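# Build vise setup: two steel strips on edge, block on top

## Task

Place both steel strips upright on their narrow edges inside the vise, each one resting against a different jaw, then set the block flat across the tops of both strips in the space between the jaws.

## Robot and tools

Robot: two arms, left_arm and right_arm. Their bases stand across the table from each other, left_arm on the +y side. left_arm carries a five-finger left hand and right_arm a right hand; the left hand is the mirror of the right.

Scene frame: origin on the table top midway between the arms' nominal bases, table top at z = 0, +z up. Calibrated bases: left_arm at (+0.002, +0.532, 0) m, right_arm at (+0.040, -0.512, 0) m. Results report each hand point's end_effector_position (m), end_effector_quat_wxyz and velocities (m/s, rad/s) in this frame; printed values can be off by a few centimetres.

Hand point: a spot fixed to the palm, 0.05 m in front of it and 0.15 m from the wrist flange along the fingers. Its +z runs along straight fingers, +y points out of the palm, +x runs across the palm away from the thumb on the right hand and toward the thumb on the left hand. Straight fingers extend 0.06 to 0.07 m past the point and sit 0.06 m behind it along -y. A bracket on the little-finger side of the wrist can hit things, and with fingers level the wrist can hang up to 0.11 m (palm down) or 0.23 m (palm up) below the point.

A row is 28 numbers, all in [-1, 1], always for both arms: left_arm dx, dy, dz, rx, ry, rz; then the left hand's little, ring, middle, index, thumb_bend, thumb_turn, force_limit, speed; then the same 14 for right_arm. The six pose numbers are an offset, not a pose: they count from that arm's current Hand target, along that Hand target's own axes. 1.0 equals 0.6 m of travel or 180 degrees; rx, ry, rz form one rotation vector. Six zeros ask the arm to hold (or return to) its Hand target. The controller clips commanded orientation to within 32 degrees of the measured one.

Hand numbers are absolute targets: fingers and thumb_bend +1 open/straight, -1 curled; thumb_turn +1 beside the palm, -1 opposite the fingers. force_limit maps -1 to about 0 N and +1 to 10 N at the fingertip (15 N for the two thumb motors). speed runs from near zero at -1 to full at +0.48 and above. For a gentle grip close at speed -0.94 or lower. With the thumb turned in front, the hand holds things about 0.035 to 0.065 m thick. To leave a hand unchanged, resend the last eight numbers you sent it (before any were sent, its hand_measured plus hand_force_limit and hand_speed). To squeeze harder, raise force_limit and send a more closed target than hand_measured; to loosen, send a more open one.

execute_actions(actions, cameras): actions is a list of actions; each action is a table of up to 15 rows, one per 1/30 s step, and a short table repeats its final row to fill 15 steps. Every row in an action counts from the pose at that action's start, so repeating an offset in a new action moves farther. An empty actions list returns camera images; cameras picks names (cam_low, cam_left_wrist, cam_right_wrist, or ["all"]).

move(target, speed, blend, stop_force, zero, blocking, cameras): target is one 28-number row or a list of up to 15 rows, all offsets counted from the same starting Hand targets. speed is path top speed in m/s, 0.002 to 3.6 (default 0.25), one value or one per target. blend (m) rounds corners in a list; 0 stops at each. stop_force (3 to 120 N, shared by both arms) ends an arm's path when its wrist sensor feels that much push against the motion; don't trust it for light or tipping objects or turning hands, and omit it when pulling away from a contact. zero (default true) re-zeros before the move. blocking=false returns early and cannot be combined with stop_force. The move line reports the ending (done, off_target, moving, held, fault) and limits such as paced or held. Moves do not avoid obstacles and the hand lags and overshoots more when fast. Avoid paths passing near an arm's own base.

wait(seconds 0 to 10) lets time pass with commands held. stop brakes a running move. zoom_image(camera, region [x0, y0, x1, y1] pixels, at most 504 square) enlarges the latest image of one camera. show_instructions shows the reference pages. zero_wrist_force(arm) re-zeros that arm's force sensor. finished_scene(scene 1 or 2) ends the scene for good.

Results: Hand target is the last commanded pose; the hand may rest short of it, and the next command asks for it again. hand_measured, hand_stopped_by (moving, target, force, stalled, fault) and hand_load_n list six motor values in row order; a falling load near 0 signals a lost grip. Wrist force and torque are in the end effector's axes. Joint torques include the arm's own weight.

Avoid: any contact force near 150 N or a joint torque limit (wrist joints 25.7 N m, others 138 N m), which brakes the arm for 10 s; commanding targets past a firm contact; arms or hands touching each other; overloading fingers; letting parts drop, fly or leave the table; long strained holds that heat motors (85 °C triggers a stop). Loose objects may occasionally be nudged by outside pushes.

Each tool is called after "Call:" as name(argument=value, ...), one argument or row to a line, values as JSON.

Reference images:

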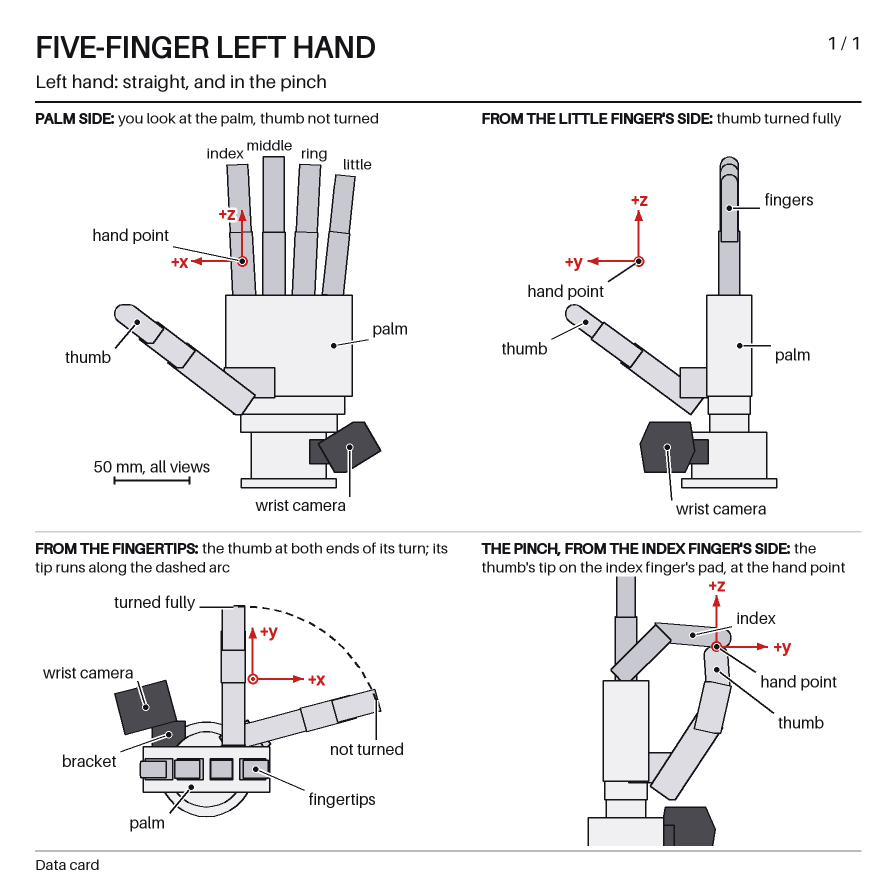

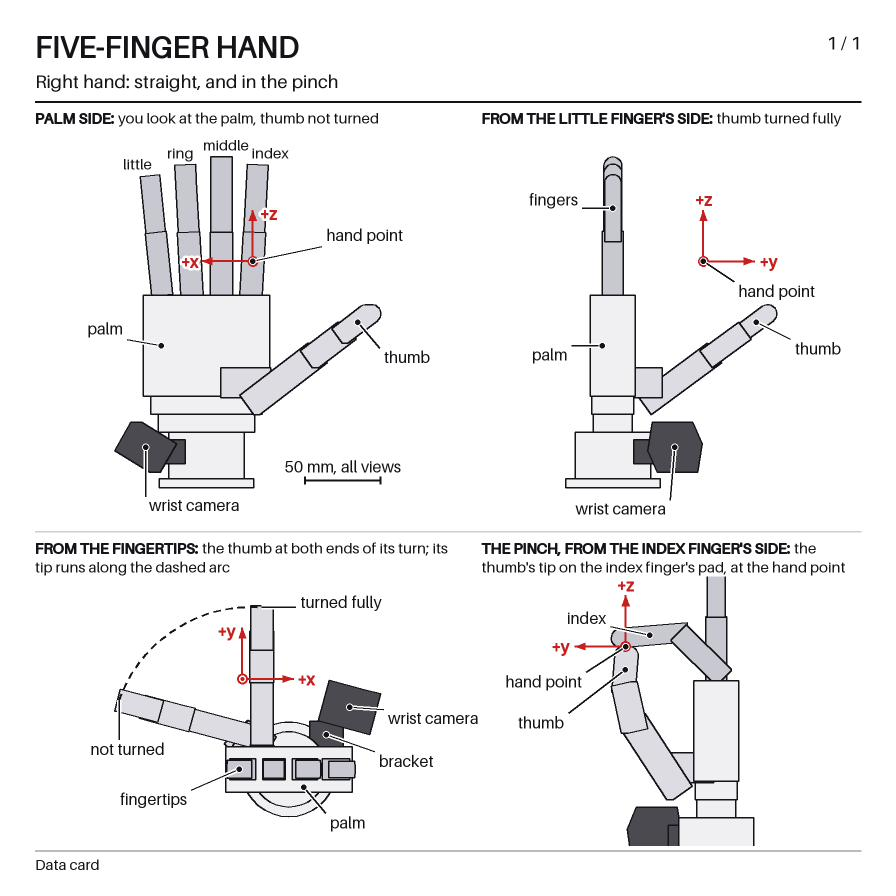

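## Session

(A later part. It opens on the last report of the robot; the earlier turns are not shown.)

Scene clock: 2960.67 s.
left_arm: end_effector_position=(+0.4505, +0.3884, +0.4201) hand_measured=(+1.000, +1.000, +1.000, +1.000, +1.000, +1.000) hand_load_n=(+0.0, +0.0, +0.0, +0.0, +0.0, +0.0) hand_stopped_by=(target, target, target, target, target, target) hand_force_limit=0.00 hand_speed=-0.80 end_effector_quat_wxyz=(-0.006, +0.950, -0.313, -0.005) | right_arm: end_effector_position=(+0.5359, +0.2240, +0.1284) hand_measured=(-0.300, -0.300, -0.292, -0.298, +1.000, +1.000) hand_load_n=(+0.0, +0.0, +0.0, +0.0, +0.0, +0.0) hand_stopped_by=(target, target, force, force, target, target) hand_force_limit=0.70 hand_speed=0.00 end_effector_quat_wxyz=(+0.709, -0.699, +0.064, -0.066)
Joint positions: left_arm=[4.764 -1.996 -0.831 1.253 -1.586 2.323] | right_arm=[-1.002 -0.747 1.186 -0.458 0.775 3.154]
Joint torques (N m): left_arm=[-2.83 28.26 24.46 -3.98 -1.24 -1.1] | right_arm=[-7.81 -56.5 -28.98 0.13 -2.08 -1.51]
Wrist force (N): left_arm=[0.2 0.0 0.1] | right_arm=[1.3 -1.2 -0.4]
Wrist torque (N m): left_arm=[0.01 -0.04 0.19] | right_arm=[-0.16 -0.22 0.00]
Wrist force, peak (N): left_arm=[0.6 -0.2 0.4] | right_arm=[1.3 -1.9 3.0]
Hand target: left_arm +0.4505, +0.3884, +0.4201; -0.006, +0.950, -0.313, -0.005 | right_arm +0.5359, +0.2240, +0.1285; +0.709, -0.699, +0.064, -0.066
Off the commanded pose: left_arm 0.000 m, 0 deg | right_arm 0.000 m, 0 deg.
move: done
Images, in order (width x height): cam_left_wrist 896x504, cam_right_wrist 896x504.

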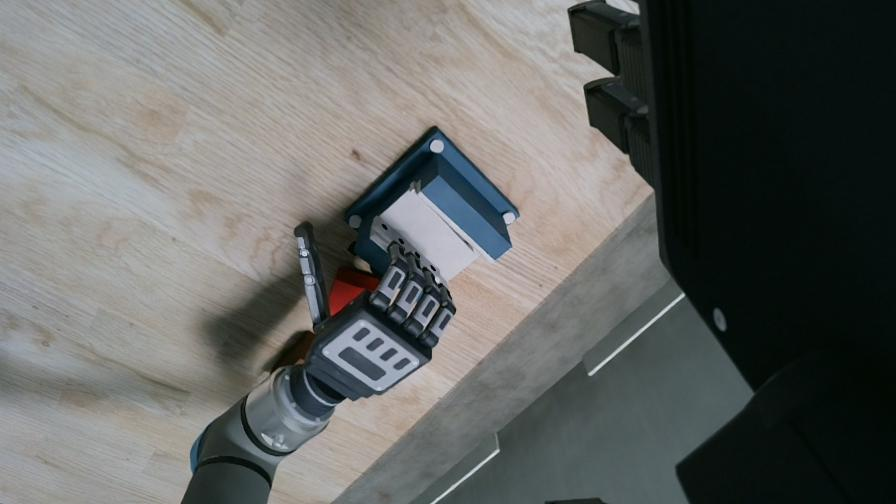

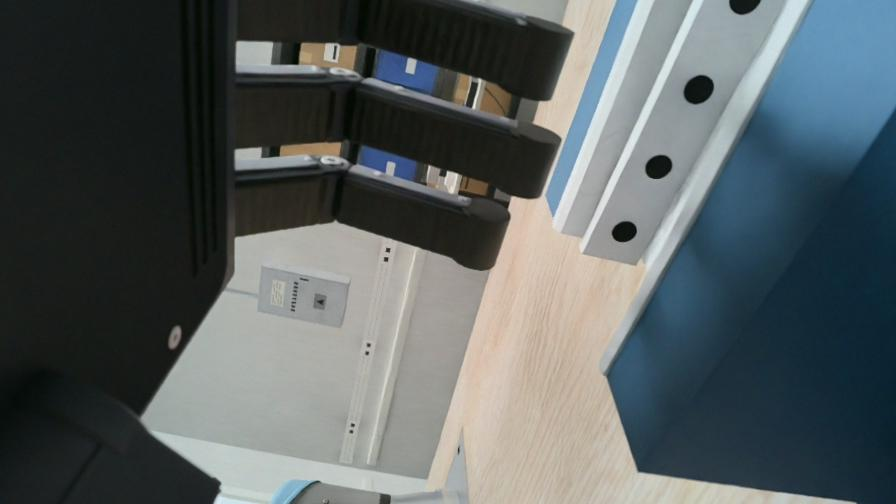

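Call:
move(
  target=[
    [0,0,0,0,0,0,1,1,1,1,1,1,0,-0.8, 0.02,0.0,-0.0387,0,0,0,0.1,0.1,0.1,0.1,1,1,0.7,0],
  ],
  speed=0.06,
)

Call:
move(
  target=[
    [0,0,0,0,0,0,1,1,1,1,1,1,0,-0.8, 0.0,0.045,0,0,0,0,0.1,0.1,0.1,0.1,1,1,0.7,0],
  ],
  speed=0.05,
  stop_force=4,
  cameras=["cam_left_wrist","cam_right_wrist"],
)

Call:
zoom_image(
  camera="cam_left_wrist",
  region=[340, 180, 480, 320],
)

Scene clock: 2972.70 s.
left_arm: end_effector_position=(+0.4505, +0.3884, +0.4201) hand_measured=(+1.000, +1.000, +1.000, +1.000, +1.000, +1.000) hand_load_n=(+0.0, +0.0, +0.0, +0.0, +0.0, +0.0) hand_stopped_by=(target, target, target, target, target, target) hand_force_limit=0.00 hand_speed=-0.80 end_effector_quat_wxyz=(-0.006, +0.950, -0.313, -0.005) | right_arm: end_effector_position=(+0.5435, +0.1990, +0.1282) hand_measured=(+0.100, +0.100, +0.100, +0.100, +1.000, +1.000) hand_load_n=(+0.0, +0.0, +0.0, +0.0, +0.0, -0.5) hand_stopped_by=(target, target, target, target, target, target) hand_force_limit=0.70 hand_speed=0.00 end_effector_quat_wxyz=(+0.709, -0.699, +0.064, -0.066)
Joint positions: left_arm=[4.764 -1.996 -0.831 1.253 -1.586 2.323] | right_arm=[-1.04 -0.775 1.238 -0.483 0.737 3.155]
Joint torques (N m): left_arm=[-3.8 27.78 25.22 -3.88 -1.11 -1] | right_arm=[-7.66 -56.04 -12.36 -2.71 -2.14 1.75]
Wrist force (N): left_arm=[0.1 0.1 0.1] | right_arm=[1.0 -1.4 -0.2]
Wrist torque (N m): left_arm=[0.02 -0.02 0.18] | right_arm=[-0.19 -0.19 -0.03]
Wrist force, peak (N): left_arm=[0.7 0.0 0.2] | right_arm=[1.3 -1.6 -0.7]
Hand target: left_arm +0.4505, +0.3884, +0.4201; -0.006, +0.950, -0.313, -0.005 | right_arm +0.5435, +0.1990, +0.1282; +0.709, -0.699, +0.064, -0.066
Off the commanded pose: left_arm 0.000 m, 0 deg | right_arm 0.000 m, 0 deg.
move: done

Scene clock: 2974.20 s.
left_arm: end_effector_position=(+0.4505, +0.3884, +0.4201) hand_measured=(+1.000, +1.000, +1.000, +1.000, +1.000, +1.000) hand_load_n=(+0.0, +0.0, +0.0, +0.0, +0.0, +0.0) hand_stopped_by=(target, target, target, target, target, target) hand_force_limit=0.00 hand_speed=-0.80 end_effector_quat_wxyz=(-0.006, +0.950, -0.313, -0.005) | right_arm: end_effector_position=(+0.5436, +0.1993, +0.1012) hand_measured=(+0.100, +0.100, +0.100, +0.100, +1.000, +1.000) hand_load_n=(+0.0, +0.0, -0.5, +0.0, +0.0, -0.5) hand_stopped_by=(target, target, target, target, target, target) hand_force_limit=0.70 hand_speed=0.00 end_effector_quat_wxyz=(+0.709, -0.699, +0.064, -0.066)
Joint positions: left_arm=[4.764 -1.996 -0.831 1.253 -1.586 2.323] | right_arm=[-1.039 -0.743 1.255 -0.533 0.737 3.155]
Joint torques (N m): left_arm=[-3.37 27.55 24.24 -3.99 -1.06 -0.99] | right_arm=[10.69 -37.34 -11.06 -2.64 1.98 1.64]
Wrist force (N): left_arm=[0.1 0.0 0.2] | right_arm=[0.9 -1.4 -0.4]
Wrist torque (N m): left_arm=[-0.01 -0.01 0.18] | right_arm=[-0.19 -0.16 -0.05]
Wrist force, peak (N): left_arm=[0.4 0.1 0.6] | right_arm=[1.1 -2.4 -0.6]
Hand target: left_arm +0.4505, +0.3884, +0.4201; -0.006, +0.950, -0.313, -0.005 | right_arm +0.5436, +0.1993, +0.1012; +0.709, -0.699, +0.064, -0.066
Off the commanded pose: left_arm 0.000 m, 0 deg | right_arm 0.000 m, 0 deg.
move: done
Images, in order (width x height): cam_left_wrist 896x504, cam_right_wrist 896x504.

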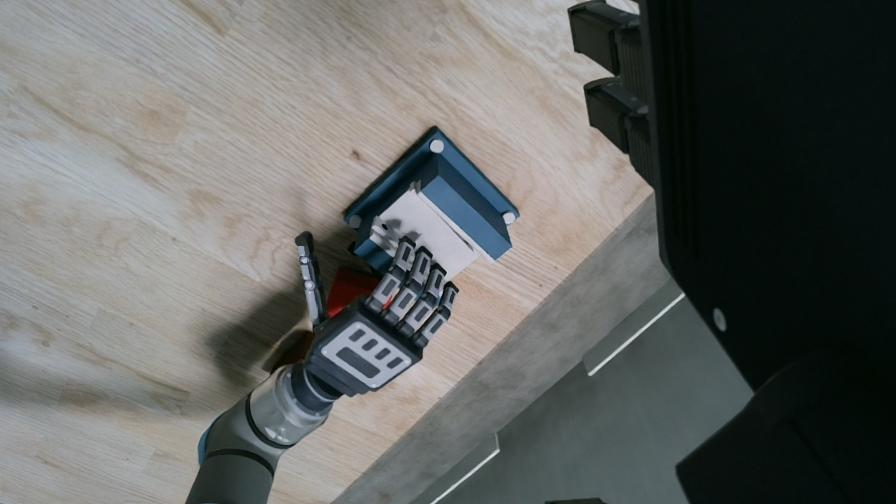

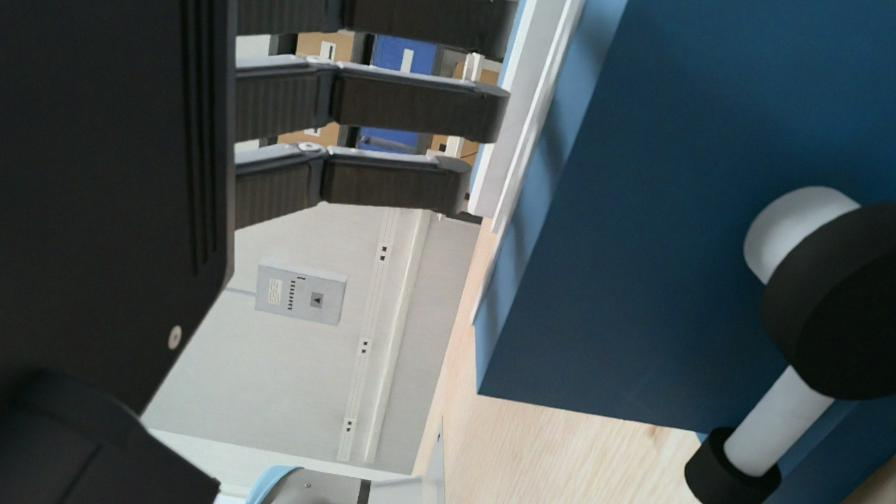

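Scaled by 3.600.

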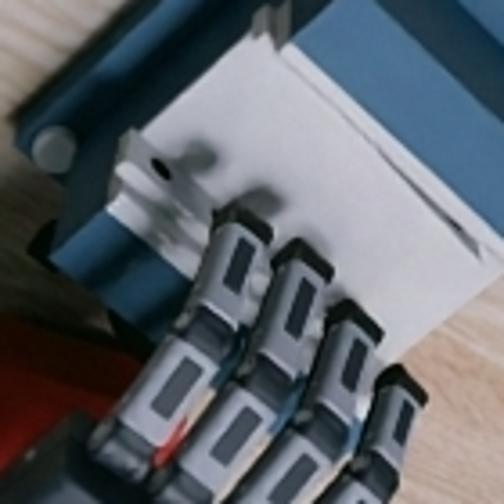

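Call:
move(
  target=[
    [0,0,0,0,0,0,1,1,1,1,1,1,0,-0.8, 0.0,0.0523,0,0,0,0,0.1,0.1,0.1,0.1,1,1,0.7,0],
  ],
  speed=0.015,
  stop_force=3,
  cameras=["cam_left_wrist"],
)

Call:
zoom_image(
  camera="cam_left_wrist",
  region=[340, 180, 480, 320],
)

Scene clock: 2983.83 s.
left_arm: end_effector_position=(+0.4505, +0.3884, +0.4201) hand_measured=(+1.000, +1.000, +1.000, +1.000, +1.000, +1.000) hand_load_n=(+0.0, +0.0, +0.0, +0.0, +0.0, +0.0) hand_stopped_by=(target, target, target, target, target, target) hand_force_limit=0.00 hand_speed=-0.80 end_effector_quat_wxyz=(-0.006, +0.950, -0.313, -0.005) | right_arm: end_effector_position=(+0.5437, +0.1997, +0.0698) hand_measured=(+0.100, +0.100, +0.100, +0.100, +1.000, +1.000) hand_load_n=(+0.0, +0.0, +0.0, +0.0, +0.0, -0.5) hand_stopped_by=(target, target, target, target, target, target) hand_force_limit=0.70 hand_speed=0.00 end_effector_quat_wxyz=(+0.709, -0.699, +0.064, -0.066)
Joint positions: left_arm=[4.764 -1.996 -0.831 1.253 -1.586 2.323] | right_arm=[-1.039 -0.702 1.269 -0.587 0.738 3.155]
Joint torques (N m): left_arm=[-3.65 27.79 24.09 -3.94 -1.1 -0.88] | right_arm=[10.49 -37.87 -10.04 -2.58 1.93 0.65]
Wrist force (N): left_arm=[0.2 0.1 0.1] | right_arm=[0.9 -1.3 -0.1]
Wrist torque (N m): left_arm=[0.01 -0.03 0.18] | right_arm=[-0.19 -0.17 -0.04]
Wrist force, peak (N): left_arm=[0.6 0.0 0.5] | right_arm=[1.1 -1.5 -0.6]
Hand target: left_arm +0.4505, +0.3884, +0.4201; -0.006, +0.950, -0.313, -0.005 | right_arm +0.5437, +0.1997, +0.0698; +0.709, -0.699, +0.064, -0.066
Off the commanded pose: left_arm 0.000 m, 0 deg | right_arm 0.000 m, 0 deg.
move: done
Images, in order (width x height): cam_left_wrist 896x504.

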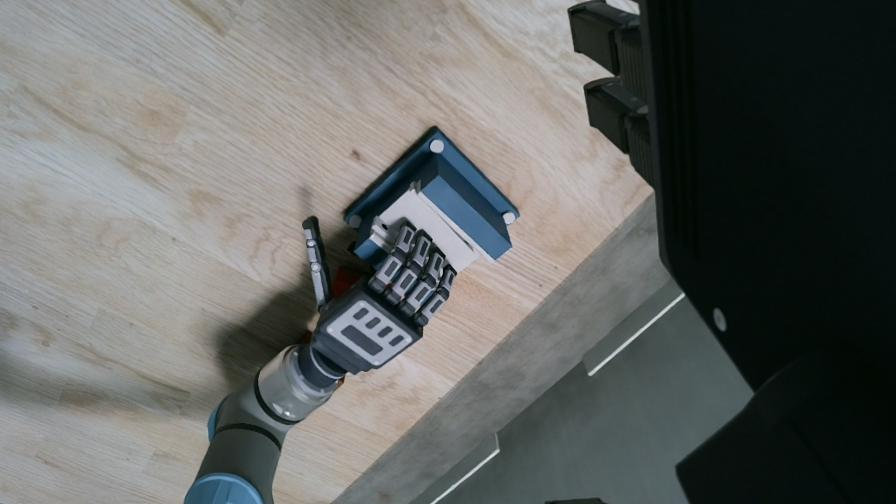

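Scaled by 3.600.

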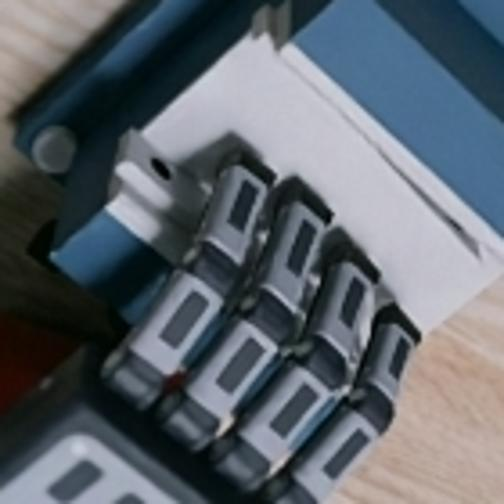

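Push toward +f onto S2.

Call:
move(
  target=[
    [0,0,0,0,0,0,1,1,1,1,1,1,0,-0.8, 0,0,0.06,0,0,0,0.1,0.1,0.1,0.1,1,1,0.7,0],
  ],
  speed=0.012,
  stop_force=3.5,
  cameras=["cam_left_wrist"],
)

Call:
zoom_image(
  camera="cam_left_wrist",
  region=[340, 170, 480, 310],
)

Scene clock: 2991.57 s.
left_arm: end_effector_position=(+0.4505, +0.3884, +0.4201) hand_measured=(+1.000, +1.000, +1.000, +1.000, +1.000, +1.000) hand_load_n=(+0.0, +0.0, +0.0, +0.0, +0.0, +0.0) hand_stopped_by=(target, target, target, target, target, target) hand_force_limit=0.00 hand_speed=-0.80 end_effector_quat_wxyz=(-0.006, +0.950, -0.313, -0.005) | right_arm: end_effector_position=(+0.5484, +0.2250, +0.0702) hand_measured=(+0.100, +0.100, +0.100, +0.100, +1.000, +1.000) hand_load_n=(+0.0, +0.0, -4.0, -0.5, +0.0, -0.5) hand_stopped_by=(target, target, target, target, target, target) hand_force_limit=0.70 hand_speed=0.00 end_effector_quat_wxyz=(+0.709, -0.699, +0.064, -0.066)
Joint positions: left_arm=[4.764 -1.996 -0.831 1.253 -1.586 2.323] | right_arm=[-1.011 -0.657 1.178 -0.541 0.766 3.154]
Joint torques (N m): left_arm=[-3.6 27.77 24.18 -3.82 -0.91 -0.83] | right_arm=[-7.54 -59.05 -11.63 -2.96 -2.01 -0.4]
Wrist force (N): left_arm=[0.5 0.0 0.1] | right_arm=[1.2 0.3 -2.5]
Wrist torque (N m): left_arm=[0.02 -0.08 0.20] | right_arm=[-0.17 -0.12 0.00]
Wrist force, peak (N): left_arm=[0.7 -0.2 0.1] | right_arm=[1.2 -7.0 -8.3]
Hand target: left_arm +0.4505, +0.3884, +0.4201; -0.006, +0.950, -0.313, -0.005 | right_arm +0.5484, +0.2250, +0.0702; +0.709, -0.699, +0.064, -0.066 (not the last commanded pose)
Off the commanded pose: left_arm 0.000 m, 0 deg | right_arm 0.010 m, 0 deg.
move: contact (right_arm)
Images, in order (width x height): cam_left_wrist 896x504.

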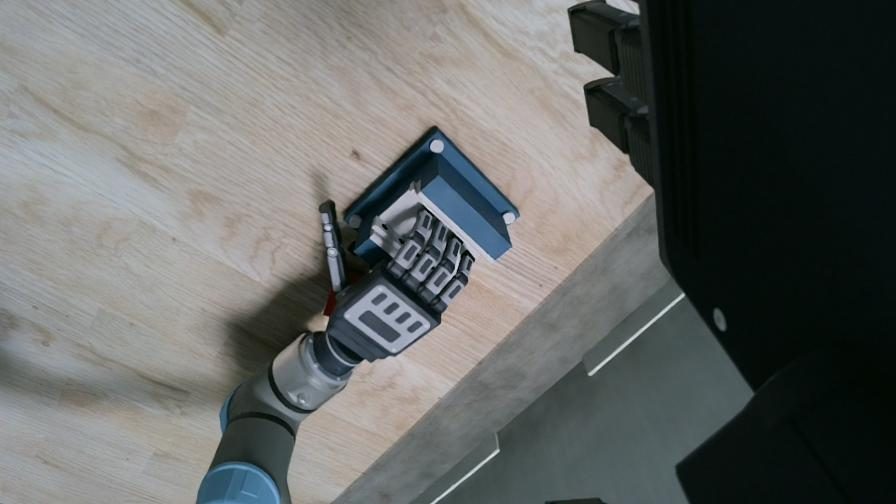

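Scaled by 3.600.

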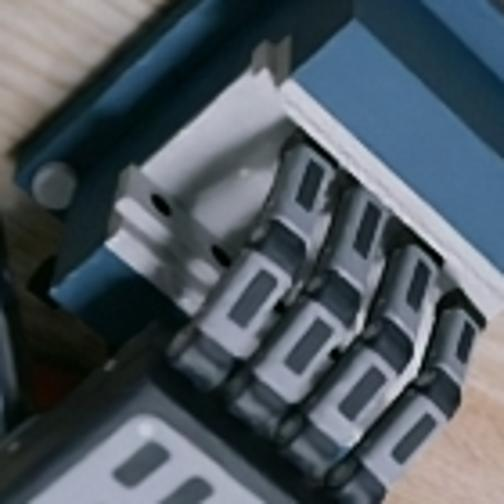

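Call:
move(
  target=[
    [0,0,0,0,0,0,1,1,1,1,1,1,0,-0.8, 0,0,-0.035,0,0,0,0.1,0.1,0.1,0.1,1,1,0.7,0],
    [0,0,0,0,0,0,1,1,1,1,1,1,0,-0.8, 0,-0.1167,-0.035,0,0,0,0.1,0.1,0.1,0.1,1,1,0.7,0],
    [0,0,0,0,0,0,1,1,1,1,1,1,0,-0.8, -0.05,-0.2,-0.235,0,0,0,0.1,0.1,0.1,0.1,1,1,0.7,0],
  ],
  speed=[0.03, 0.08, 0.15],
  blend=[0,0.02,0],
  cameras=["cam_left_wrist"],
)

Call:
zoom_image(
  camera="cam_left_wrist",
  region=[340, 170, 500, 330],
)

Scene clock: 3000.40 s.
left_arm: end_effector_position=(+0.4505, +0.3884, +0.4201) hand_measured=(+1.000, +1.000, +1.000, +1.000, +1.000, +1.000) hand_load_n=(+0.0, +0.0, -0.5, +0.0, -0.5, +0.0) hand_stopped_by=(target, target, target, target, target, target) hand_force_limit=0.00 hand_speed=-0.80 end_effector_quat_wxyz=(-0.006, +0.950, -0.313, -0.005) | right_arm: end_effector_position=(+0.4927, +0.0903, +0.1882) hand_measured=(+0.100, +0.100, +0.100, +0.100, +1.000, +1.000) hand_load_n=(+0.0, -0.5, +0.0, +0.0, +0.0, +0.0) hand_stopped_by=(target, target, target, target, target, target) hand_force_limit=0.70 hand_speed=0.00 end_effector_quat_wxyz=(+0.709, -0.699, +0.064, -0.066)
Joint positions: left_arm=[4.764 -1.996 -0.831 1.253 -1.586 2.323] | right_arm=[-1.159 -1.08 1.594 -0.537 0.618 3.159]
Joint torques (N m): left_arm=[-3.56 28.32 24.54 -3.96 -0.84 -0.56] | right_arm=[-7.8 -44.17 -11.49 -2.48 -2.24 1.81]
Wrist force (N): left_arm=[0.2 -0.3 0.2] | right_arm=[1.0 -1.5 -0.2]
Wrist torque (N m): left_arm=[-0.05 -0.04 0.20] | right_arm=[-0.22 -0.17 -0.04]
Wrist force, peak (N): left_arm=[0.6 -0.3 0.3] | right_arm=[1.4 -1.5 -2.5]
Hand target: left_arm +0.4505, +0.3884, +0.4201; -0.006, +0.950, -0.313, -0.005 | right_arm +0.4927, +0.0903, +0.1882; +0.709, -0.699, +0.064, -0.066
Off the commanded pose: left_arm 0.000 m, 0 deg | right_arm 0.000 m, 0 deg.
move: done
Images, in order (width x height): cam_left_wrist 896x504.

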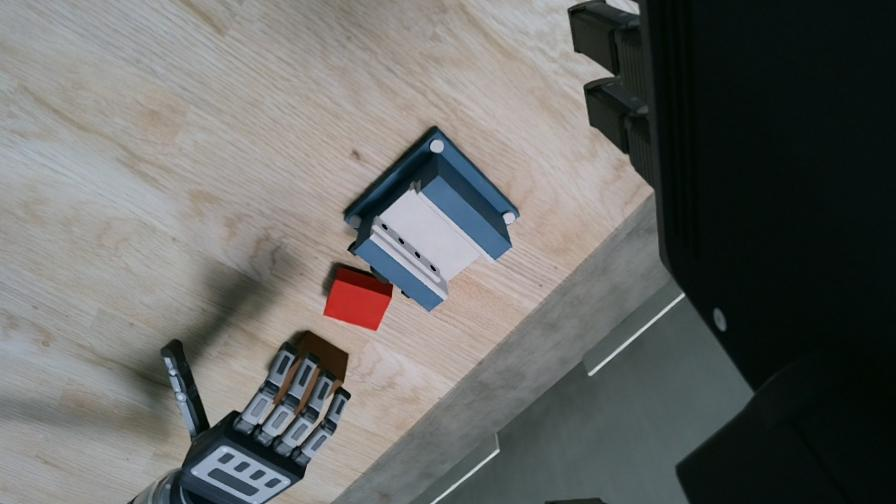

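Scaled by 3.150.

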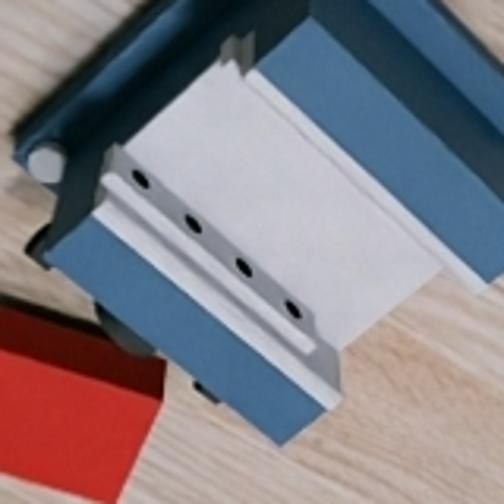

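Call:
zoom_image(
  camera="cam_left_wrist",
  region=[360, 205, 460, 305],
)

Call:
zoom_image(
  camera="cam_left_wrist",
  region=[400, 170, 500, 270],
)

Scaled by 5.040.

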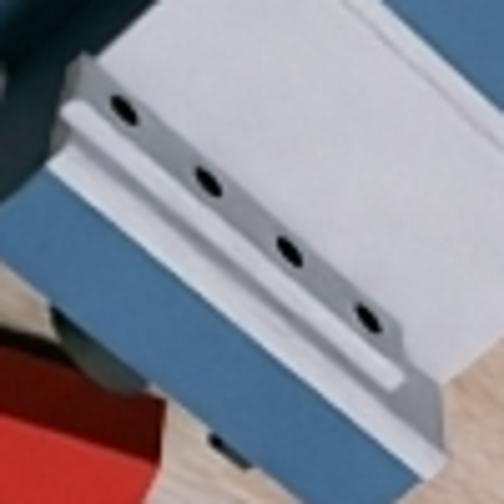

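Scaled by 5.040.

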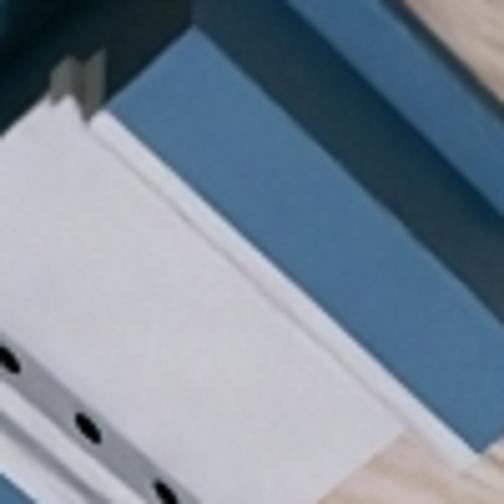

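Call:
move(
  target=[
    [0,0,0,0,0,0.286,1,1,1,1,1,1,0,-0.8, 0.063,-0.353,-0.2765,-0.385,0.385,0.385,0.1,0.1,0.1,0.1,1,1,0.7,0],
  ],
  speed=0.25,
  cameras=["cam_left_wrist","cam_right_wrist"],
)

Scene clock: 3101.87 s.
left_arm: end_effector_position=(+0.4505, +0.3884, +0.4201) hand_measured=(+1.000, +1.000, +1.000, +1.000, +1.000, +1.000) hand_load_n=(+0.0, +0.0, +0.0, +0.0, +0.0, +0.0) hand_stopped_by=(target, target, target, target, target, target) hand_force_limit=0.00 hand_speed=-0.80 end_effector_quat_wxyz=(-0.003, +0.720, -0.694, -0.007) | right_arm: end_effector_position=(+0.4975, -0.0834, +0.3966) hand_measured=(+0.100, +0.100, +0.100, +0.100, +1.000, +1.000) hand_load_n=(+0.0, +0.0, +0.0, +0.0, +0.0, +0.0) hand_stopped_by=(target, target, target, target, target, target) hand_force_limit=0.70 hand_speed=0.00 end_effector_quat_wxyz=(+0.139, -0.598, +0.788, +0.035)
Joint positions: left_arm=[4.686 -2.191 -0.527 1.141 -1.585 3.143] | right_arm=[-1.215 -0.671 0.035 1.956 1.429 3.809]
Joint torques (N m): left_arm=[-5.38 30.39 25.83 -4.43 2.46 2.42] | right_arm=[-9.31 -35.78 -23.71 3.07 -2.18 1.81]
Wrist force (N): left_arm=[0.1 -0.2 0.3] | right_arm=[0.2 -0.3 0.3]
Wrist torque (N m): left_arm=[-0.02 0.00 0.00] | right_arm=[-0.06 -0.04 -0.07]
Wrist force, peak (N): left_arm=[0.6 -0.3 0.5] | right_arm=[0.7 -1.7 -0.6]
Hand target: left_arm +0.4505, +0.3884, +0.4201; -0.003, +0.720, -0.694, -0.007 | right_arm +0.4987, -0.0825, +0.3978; +0.006, -0.639, +0.769, +0.004
Off the commanded pose: left_arm 0.000 m, 0 deg | right_arm 0.002 m, 17 deg.
elbow stopped short (right arm): the move would have taken joint 3 (elbow) straighter than the controller allows.
move: off_target (right_arm)
Images, in order (width x height): cam_left_wrist 896x504, cam_right_wrist 896x504.

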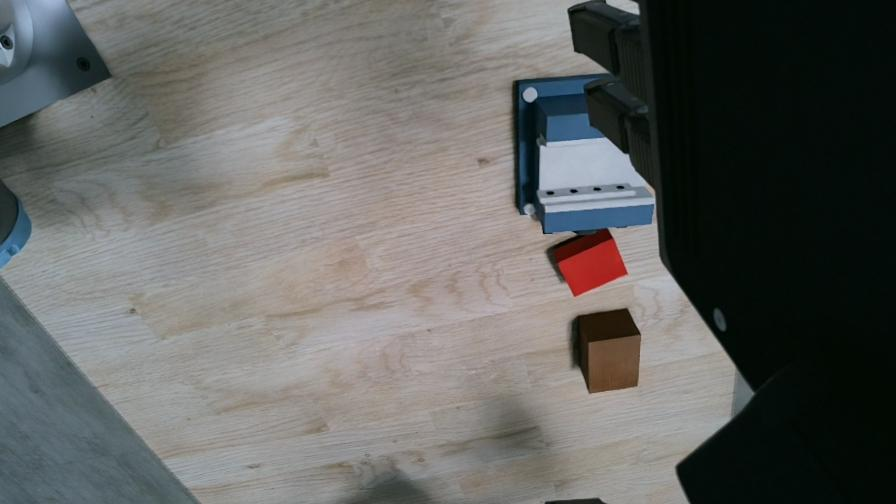

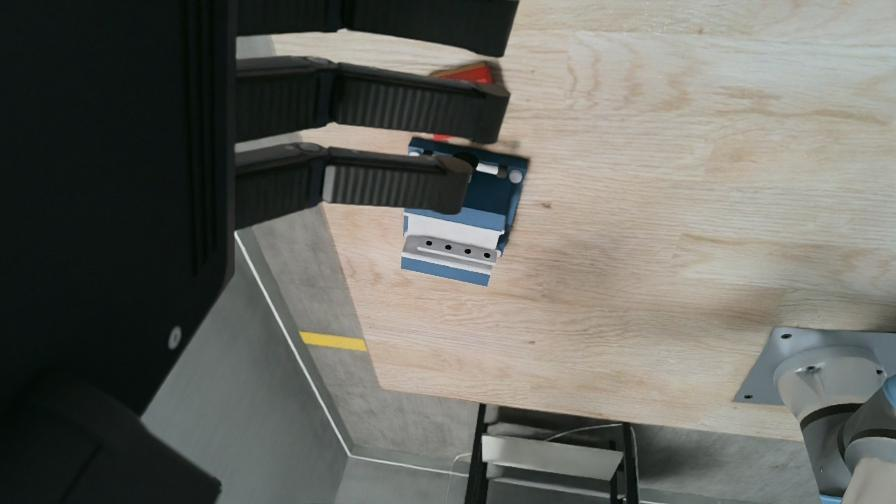

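Call:
move(
  target=[
    [0,0,0,0.285,0,0,1,1,1,1,1,1,0,-0.8, 0.042,0.043,0.1667,0,0,0,1,1,1,1,1,1,0.7,0],
  ],
  speed=0.25,
  cameras=["cam_left_wrist","cam_right_wrist"],
)

Scene clock: 3109.20 s.
left_arm: end_effector_position=(+0.4505, +0.3884, +0.4201) hand_measured=(+1.000, +1.000, +1.000, +1.000, +1.000, +1.000) hand_load_n=(+0.0, +0.0, -0.5, +0.0, +0.0, +0.0) hand_stopped_by=(target, target, target, target, target, target) hand_force_limit=0.00 hand_speed=-0.80 end_effector_quat_wxyz=(-0.314, +0.647, -0.629, +0.294) | right_arm: end_effector_position=(+0.4692, -0.1013, +0.2974) hand_measured=(+1.000, +1.000, +1.000, +1.000, +1.000, +1.000) hand_load_n=(+0.0, +0.0, +0.0, +0.0, +0.0, +0.0) hand_stopped_by=(target, target, target, target, target, target) hand_force_limit=0.70 hand_speed=0.00 end_effector_quat_wxyz=(+0.006, -0.639, +0.769, +0.004)
Joint positions: left_arm=[4.689 -1.509 -1.333 2.162 -1.576 3.156] | right_arm=[-1.166 -0.754 0.511 1.805 1.561 3.753]
Joint torques (N m): left_arm=[6.11 25.44 14.02 1.72 2.47 2.41] | right_arm=[10.56 -39.41 -9.7 0.87 1.92 -1.73]
Wrist force (N): left_arm=[0.9 -2.1 1.0] | right_arm=[0.3 -0.1 0.4]
Wrist torque (N m): left_arm=[-0.03 -0.16 0.06] | right_arm=[-0.07 -0.06 0.04]
Wrist force, peak (N): left_arm=[1.1 -2.1 1.1] | right_arm=[0.2 -0.6 0.5]
Hand target: left_arm +0.4505, +0.3884, +0.4201; -0.315, +0.647, -0.629, +0.294 | right_arm +0.4691, -0.1013, +0.2974; +0.006, -0.639, +0.769, +0.004
Off the commanded pose: left_arm 0.000 m, 0 deg | right_arm 0.000 m, 0 deg.
move: done
Images, in order (width x height): cam_left_wrist 896x504, cam_right_wrist 896x504.

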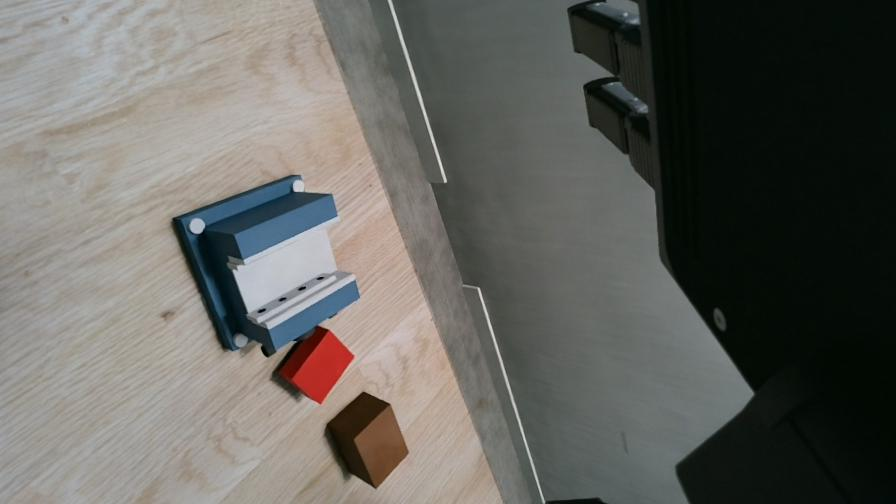

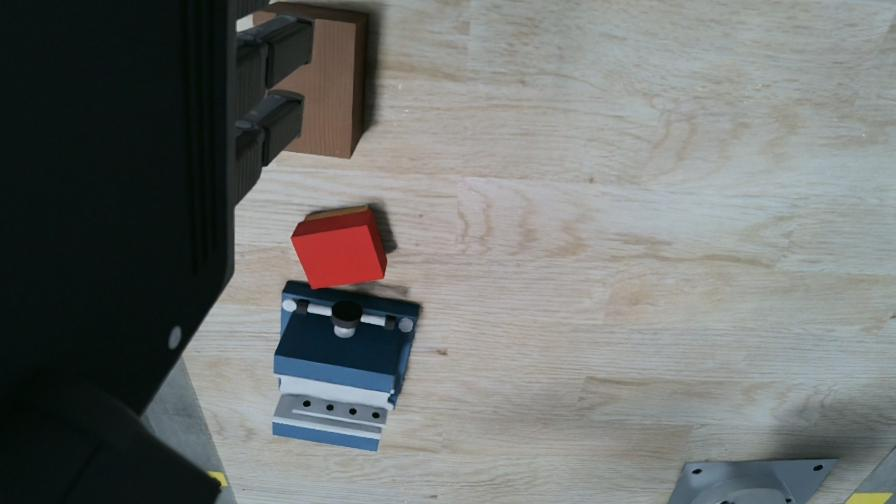

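Call:
zoom_image(
  camera="cam_right_wrist",
  region=[260, 190, 430, 300],
)

Call:
zoom_image(
  camera="cam_left_wrist",
  region=[255, 310, 375, 420],
)

Scaled by 2.965.

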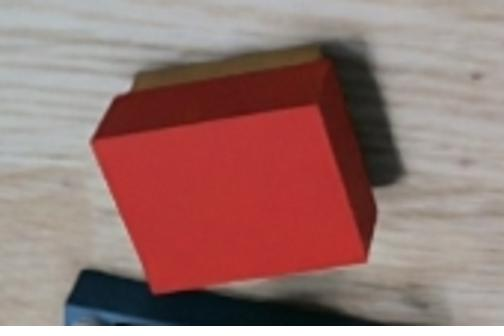

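Scaled by 4.200.

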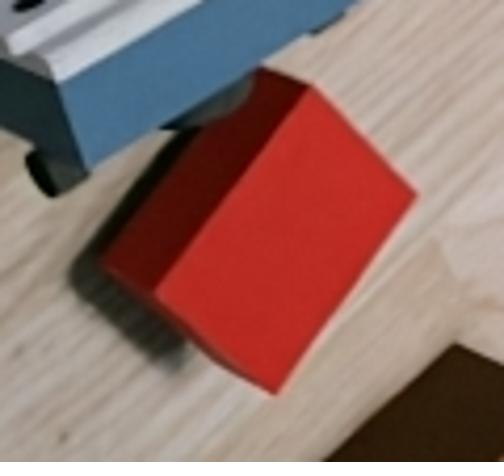

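Call:
zoom_image(
  camera="cam_left_wrist",
  region=[165, 170, 375, 380],
)

Call:
zoom_image(
  camera="cam_right_wrist",
  region=[250, 270, 450, 470],
)

Scaled by 2.400.

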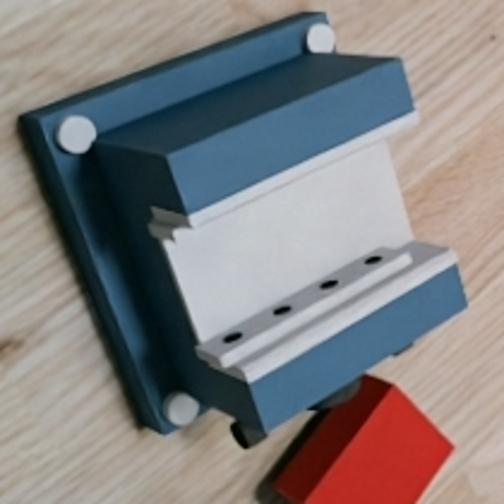

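Scaled by 2.520.

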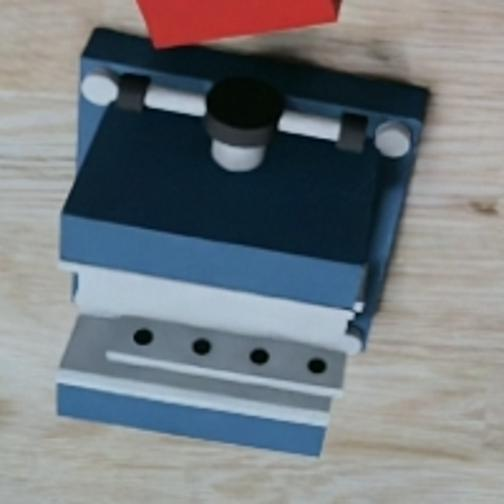

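Call:
move(
  target=[
    [0,0,0,0,0,0,1,1,1,1,1,1,0,-0.8, -0.2628,-0.0374,0.1283,0,0,-0.126,-0.9,-0.9,0.35,0.35,1,-1,0.1,0],
  ],
  speed=0.2,
)

Call:
move(
  target=[
    [0,0,0,0,0,0,1,1,1,1,1,1,0,-0.8, 0,0,0,0.285,0,0,-0.9,-0.9,0.35,0.35,1,-1,0.1,0],
  ],
  speed=0.25,
  cameras=["cam_left_wrist","cam_right_wrist"],
)

Scene clock: 3264.00 s.
left_arm: end_effector_position=(+0.4505, +0.3884, +0.4201) hand_measured=(+1.000, +1.000, +1.000, +1.000, +1.000, +1.000) hand_load_n=(+0.0, +0.0, +0.0, +0.0, +0.0, +0.0) hand_stopped_by=(target, target, target, target, target, target) hand_force_limit=0.00 hand_speed=-0.80 end_effector_quat_wxyz=(-0.315, +0.647, -0.629, +0.294) | right_arm: end_effector_position=(+0.5193, +0.0496, +0.2218) hand_measured=(-0.900, -0.900, +0.350, +0.350, +1.000, -1.000) hand_load_n=(+0.0, +0.5, +0.0, +0.0, +0.0, +0.0) hand_stopped_by=(target, target, target, target, target, target) hand_force_limit=0.10 hand_speed=0.00 end_effector_quat_wxyz=(+0.198, -0.731, +0.653, +0.002)
Joint positions: left_arm=[4.689 -1.509 -1.333 2.162 -1.576 3.156] | right_arm=[-1.025 -0.441 0.035 1.593 1.462 3.619]
Joint torques (N m): left_arm=[6.36 25.69 13.48 1.55 2.42 2.43] | right_arm=[10.36 -59.33 -26.97 0.14 1.97 -1.72]
Wrist force (N): left_arm=[0.7 -1.9 1.1] | right_arm=[0.4 -0.3 0.6]
Wrist torque (N m): left_arm=[-0.01 -0.13 0.03] | right_arm=[-0.07 -0.11 0.02]
Wrist force, peak (N): left_arm=[1.1 -2.3 1.0] | right_arm=[1.2 -0.2 -0.4]
Hand target: left_arm +0.4505, +0.3884, +0.4201; -0.315, +0.647, -0.629, +0.294 | right_arm +0.5203, +0.0506, +0.2225; -0.006, +0.778, -0.628, -0.003
Off the commanded pose: left_arm 0.000 m, 0 deg | right_arm 0.002 m, 23 deg.
elbow stopped short (right arm): the move would have taken joint 3 (elbow) straighter than the controller allows.
move: off_target (right_arm)

Scene clock: 3265.97 s.
left_arm: end_effector_position=(+0.4505, +0.3884, +0.4201) hand_measured=(+1.000, +1.000, +1.000, +1.000, +1.000, +1.000) hand_load_n=(+0.0, +0.0, +0.0, +0.0, +0.0, -0.5) hand_stopped_by=(target, target, target, target, target, target) hand_force_limit=0.00 hand_speed=-0.80 end_effector_quat_wxyz=(-0.315, +0.647, -0.629, +0.294) | right_arm: end_effector_position=(+0.5203, +0.0506, +0.2226) hand_measured=(-0.900, -0.900, +0.350, +0.350, +1.000, -1.000) hand_load_n=(+0.0, +0.0, -0.5, +0.0, +0.0, +0.0) hand_stopped_by=(target, target, target, target, target, target) hand_force_limit=0.10 hand_speed=0.00 end_effector_quat_wxyz=(+0.342, -0.699, +0.567, -0.270)
Joint positions: left_arm=[4.689 -1.509 -1.333 2.162 -1.576 3.156] | right_arm=[-0.837 -0.919 0.925 0.737 1.982 3.509]
Joint torques (N m): left_arm=[7.04 25.06 13.62 1.62 2.57 2.38] | right_arm=[10.57 -52.25 -11.72 -0.97 2.2 -1.65]
Wrist force (N): left_arm=[0.9 -2.0 1.1] | right_arm=[0.7 -0.6 0.1]
Wrist torque (N m): left_arm=[-0.02 -0.15 0.05] | right_arm=[-0.09 -0.14 0.05]
Wrist force, peak (N): left_arm=[1.0 -2.2 1.1] | right_arm=[1.0 -0.6 0.2]
Hand target: left_arm +0.4505, +0.3884, +0.4201; -0.315, +0.647, -0.629, +0.294 | right_arm +0.5203, +0.0506, +0.2225; -0.342, +0.699, -0.567, +0.270
Off the commanded pose: left_arm 0.000 m, 0 deg | right_arm 0.000 m, 0 deg.
move: done
Images, in order (width x height): cam_left_wrist 896x504, cam_right_wrist 896x504.

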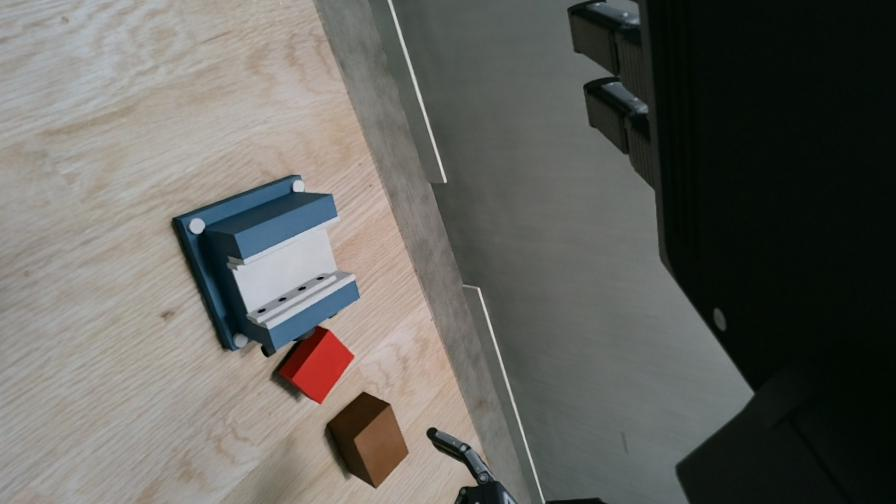

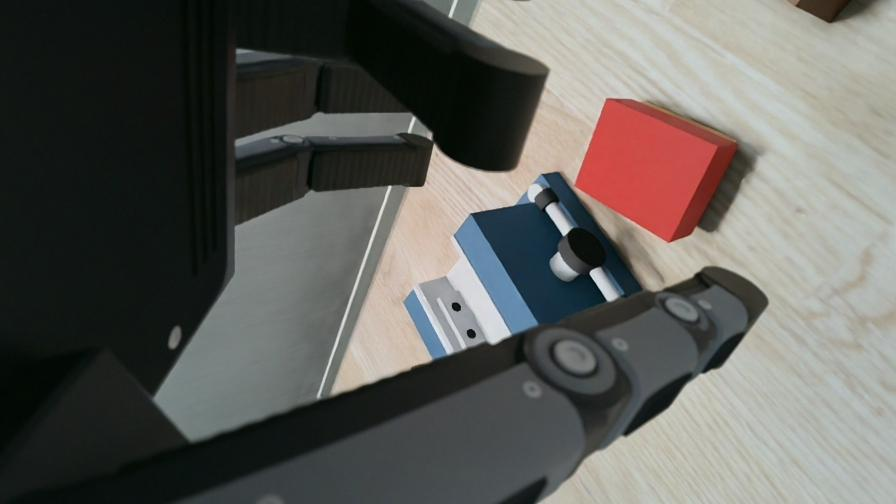

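Call:
zoom_image(
  camera="cam_right_wrist",
  region=[550, 80, 760, 260],
)

Scaled by 2.400.

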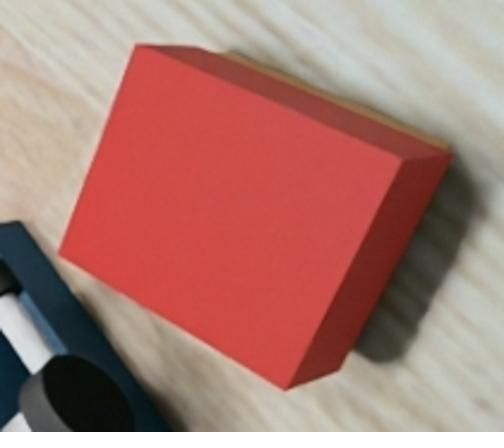

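Call:
move(
  target=[
    [0,0,0,0,0,0,1,1,1,1,1,1,0,-0.8, -0.0583,0.085,0.1957,0,-0.0035,-0.0028,-0.9,-0.9,0.35,0.35,1,-1,0.1,0],
  ],
  speed=0.15,
  cameras=["cam_left_wrist","cam_right_wrist","cam_low"],
)

Call:
zoom_image(
  camera="cam_left_wrist",
  region=[220, 290, 400, 470],
)

Call:
zoom_image(
  camera="cam_right_wrist",
  region=[360, 60, 720, 400],
)

Scene clock: 3286.53 s.
left_arm: end_effector_position=(+0.4505, +0.3884, +0.4201) hand_measured=(+1.000, +1.000, +1.000, +1.000, +1.000, +1.000) hand_load_n=(+0.0, +0.0, +0.0, +0.0, +0.0, +0.0) hand_stopped_by=(target, target, target, target, target, target) hand_force_limit=0.00 hand_speed=-0.80 end_effector_quat_wxyz=(-0.315, +0.647, -0.629, +0.294) | right_arm: end_effector_position=(+0.5718, +0.0988, +0.1102) hand_measured=(-0.900, -0.900, +0.350, +0.350, +1.000, -1.000) hand_load_n=(+0.0, +0.0, +0.0, +0.0, +0.0, +0.0) hand_stopped_by=(target, target, target, target, target, target) hand_force_limit=0.10 hand_speed=0.00 end_effector_quat_wxyz=(+0.344, -0.703, +0.562, -0.267)
Joint positions: left_arm=[4.689 -1.509 -1.333 2.162 -1.576 3.156] | right_arm=[-0.841 -0.684 0.8 0.622 1.969 3.495]
Joint torques (N m): left_arm=[6.8 25.52 13.5 1.71 2.32 2.26] | right_arm=[-4.94 -40.69 -28.66 1.86 -1.58 -1.7]
Wrist force (N): left_arm=[0.9 -1.9 0.9] | right_arm=[0.7 -0.4 0.4]
Wrist torque (N m): left_arm=[-0.01 -0.17 0.05] | right_arm=[-0.11 -0.15 0.05]
Wrist force, peak (N): left_arm=[0.9 -2.3 1.1] | right_arm=[1.0 -1.2 -0.9]
Hand target: left_arm +0.4505, +0.3884, +0.4201; -0.315, +0.647, -0.629, +0.294 | right_arm +0.5718, +0.0989, +0.1101; -0.344, +0.703, -0.562, +0.267
Off the commanded pose: left_arm 0.000 m, 0 deg | right_arm 0.000 m, 0 deg.
move: done

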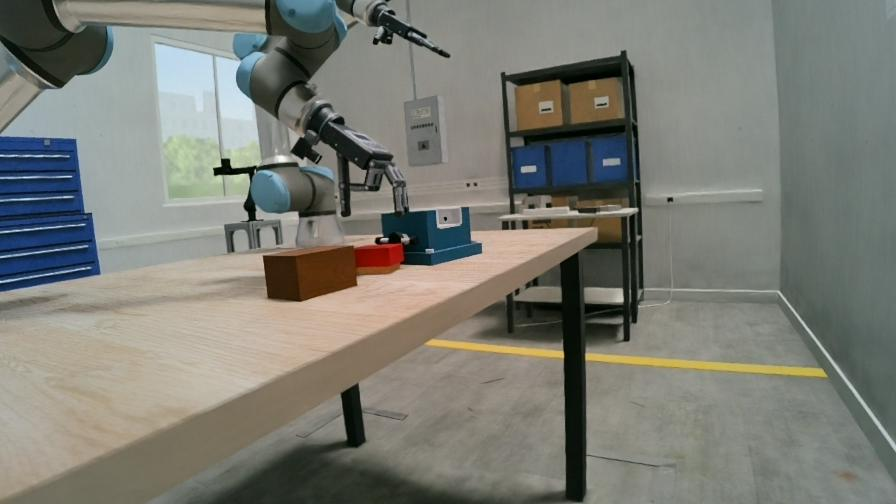

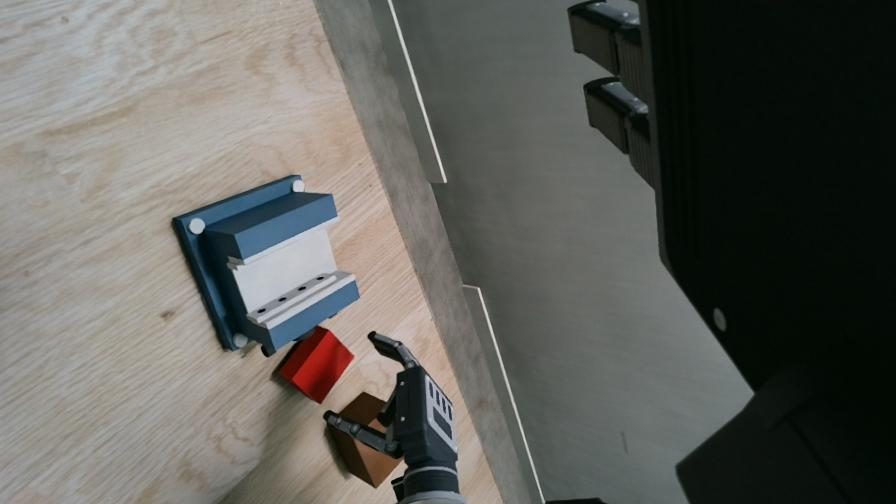

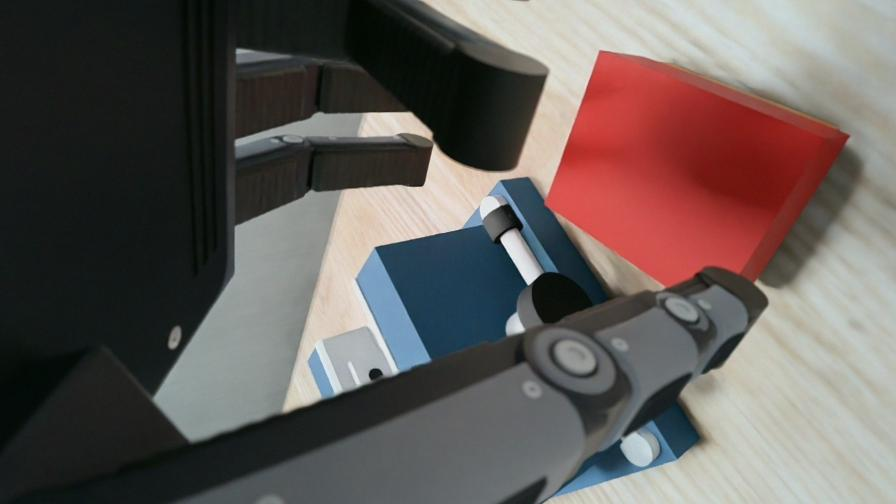

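Scaled by 2.800.

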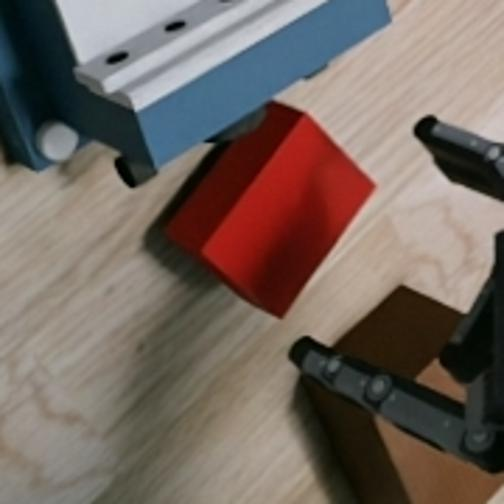

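Scaled by 1.400.

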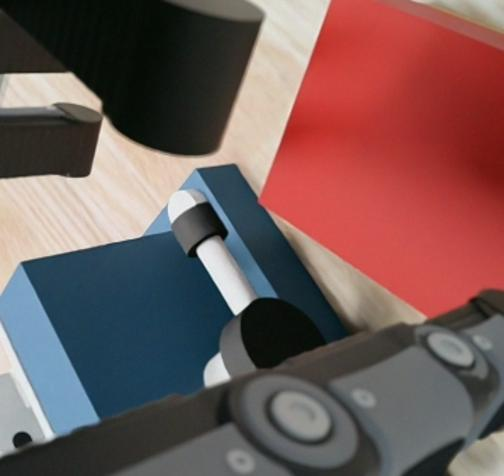

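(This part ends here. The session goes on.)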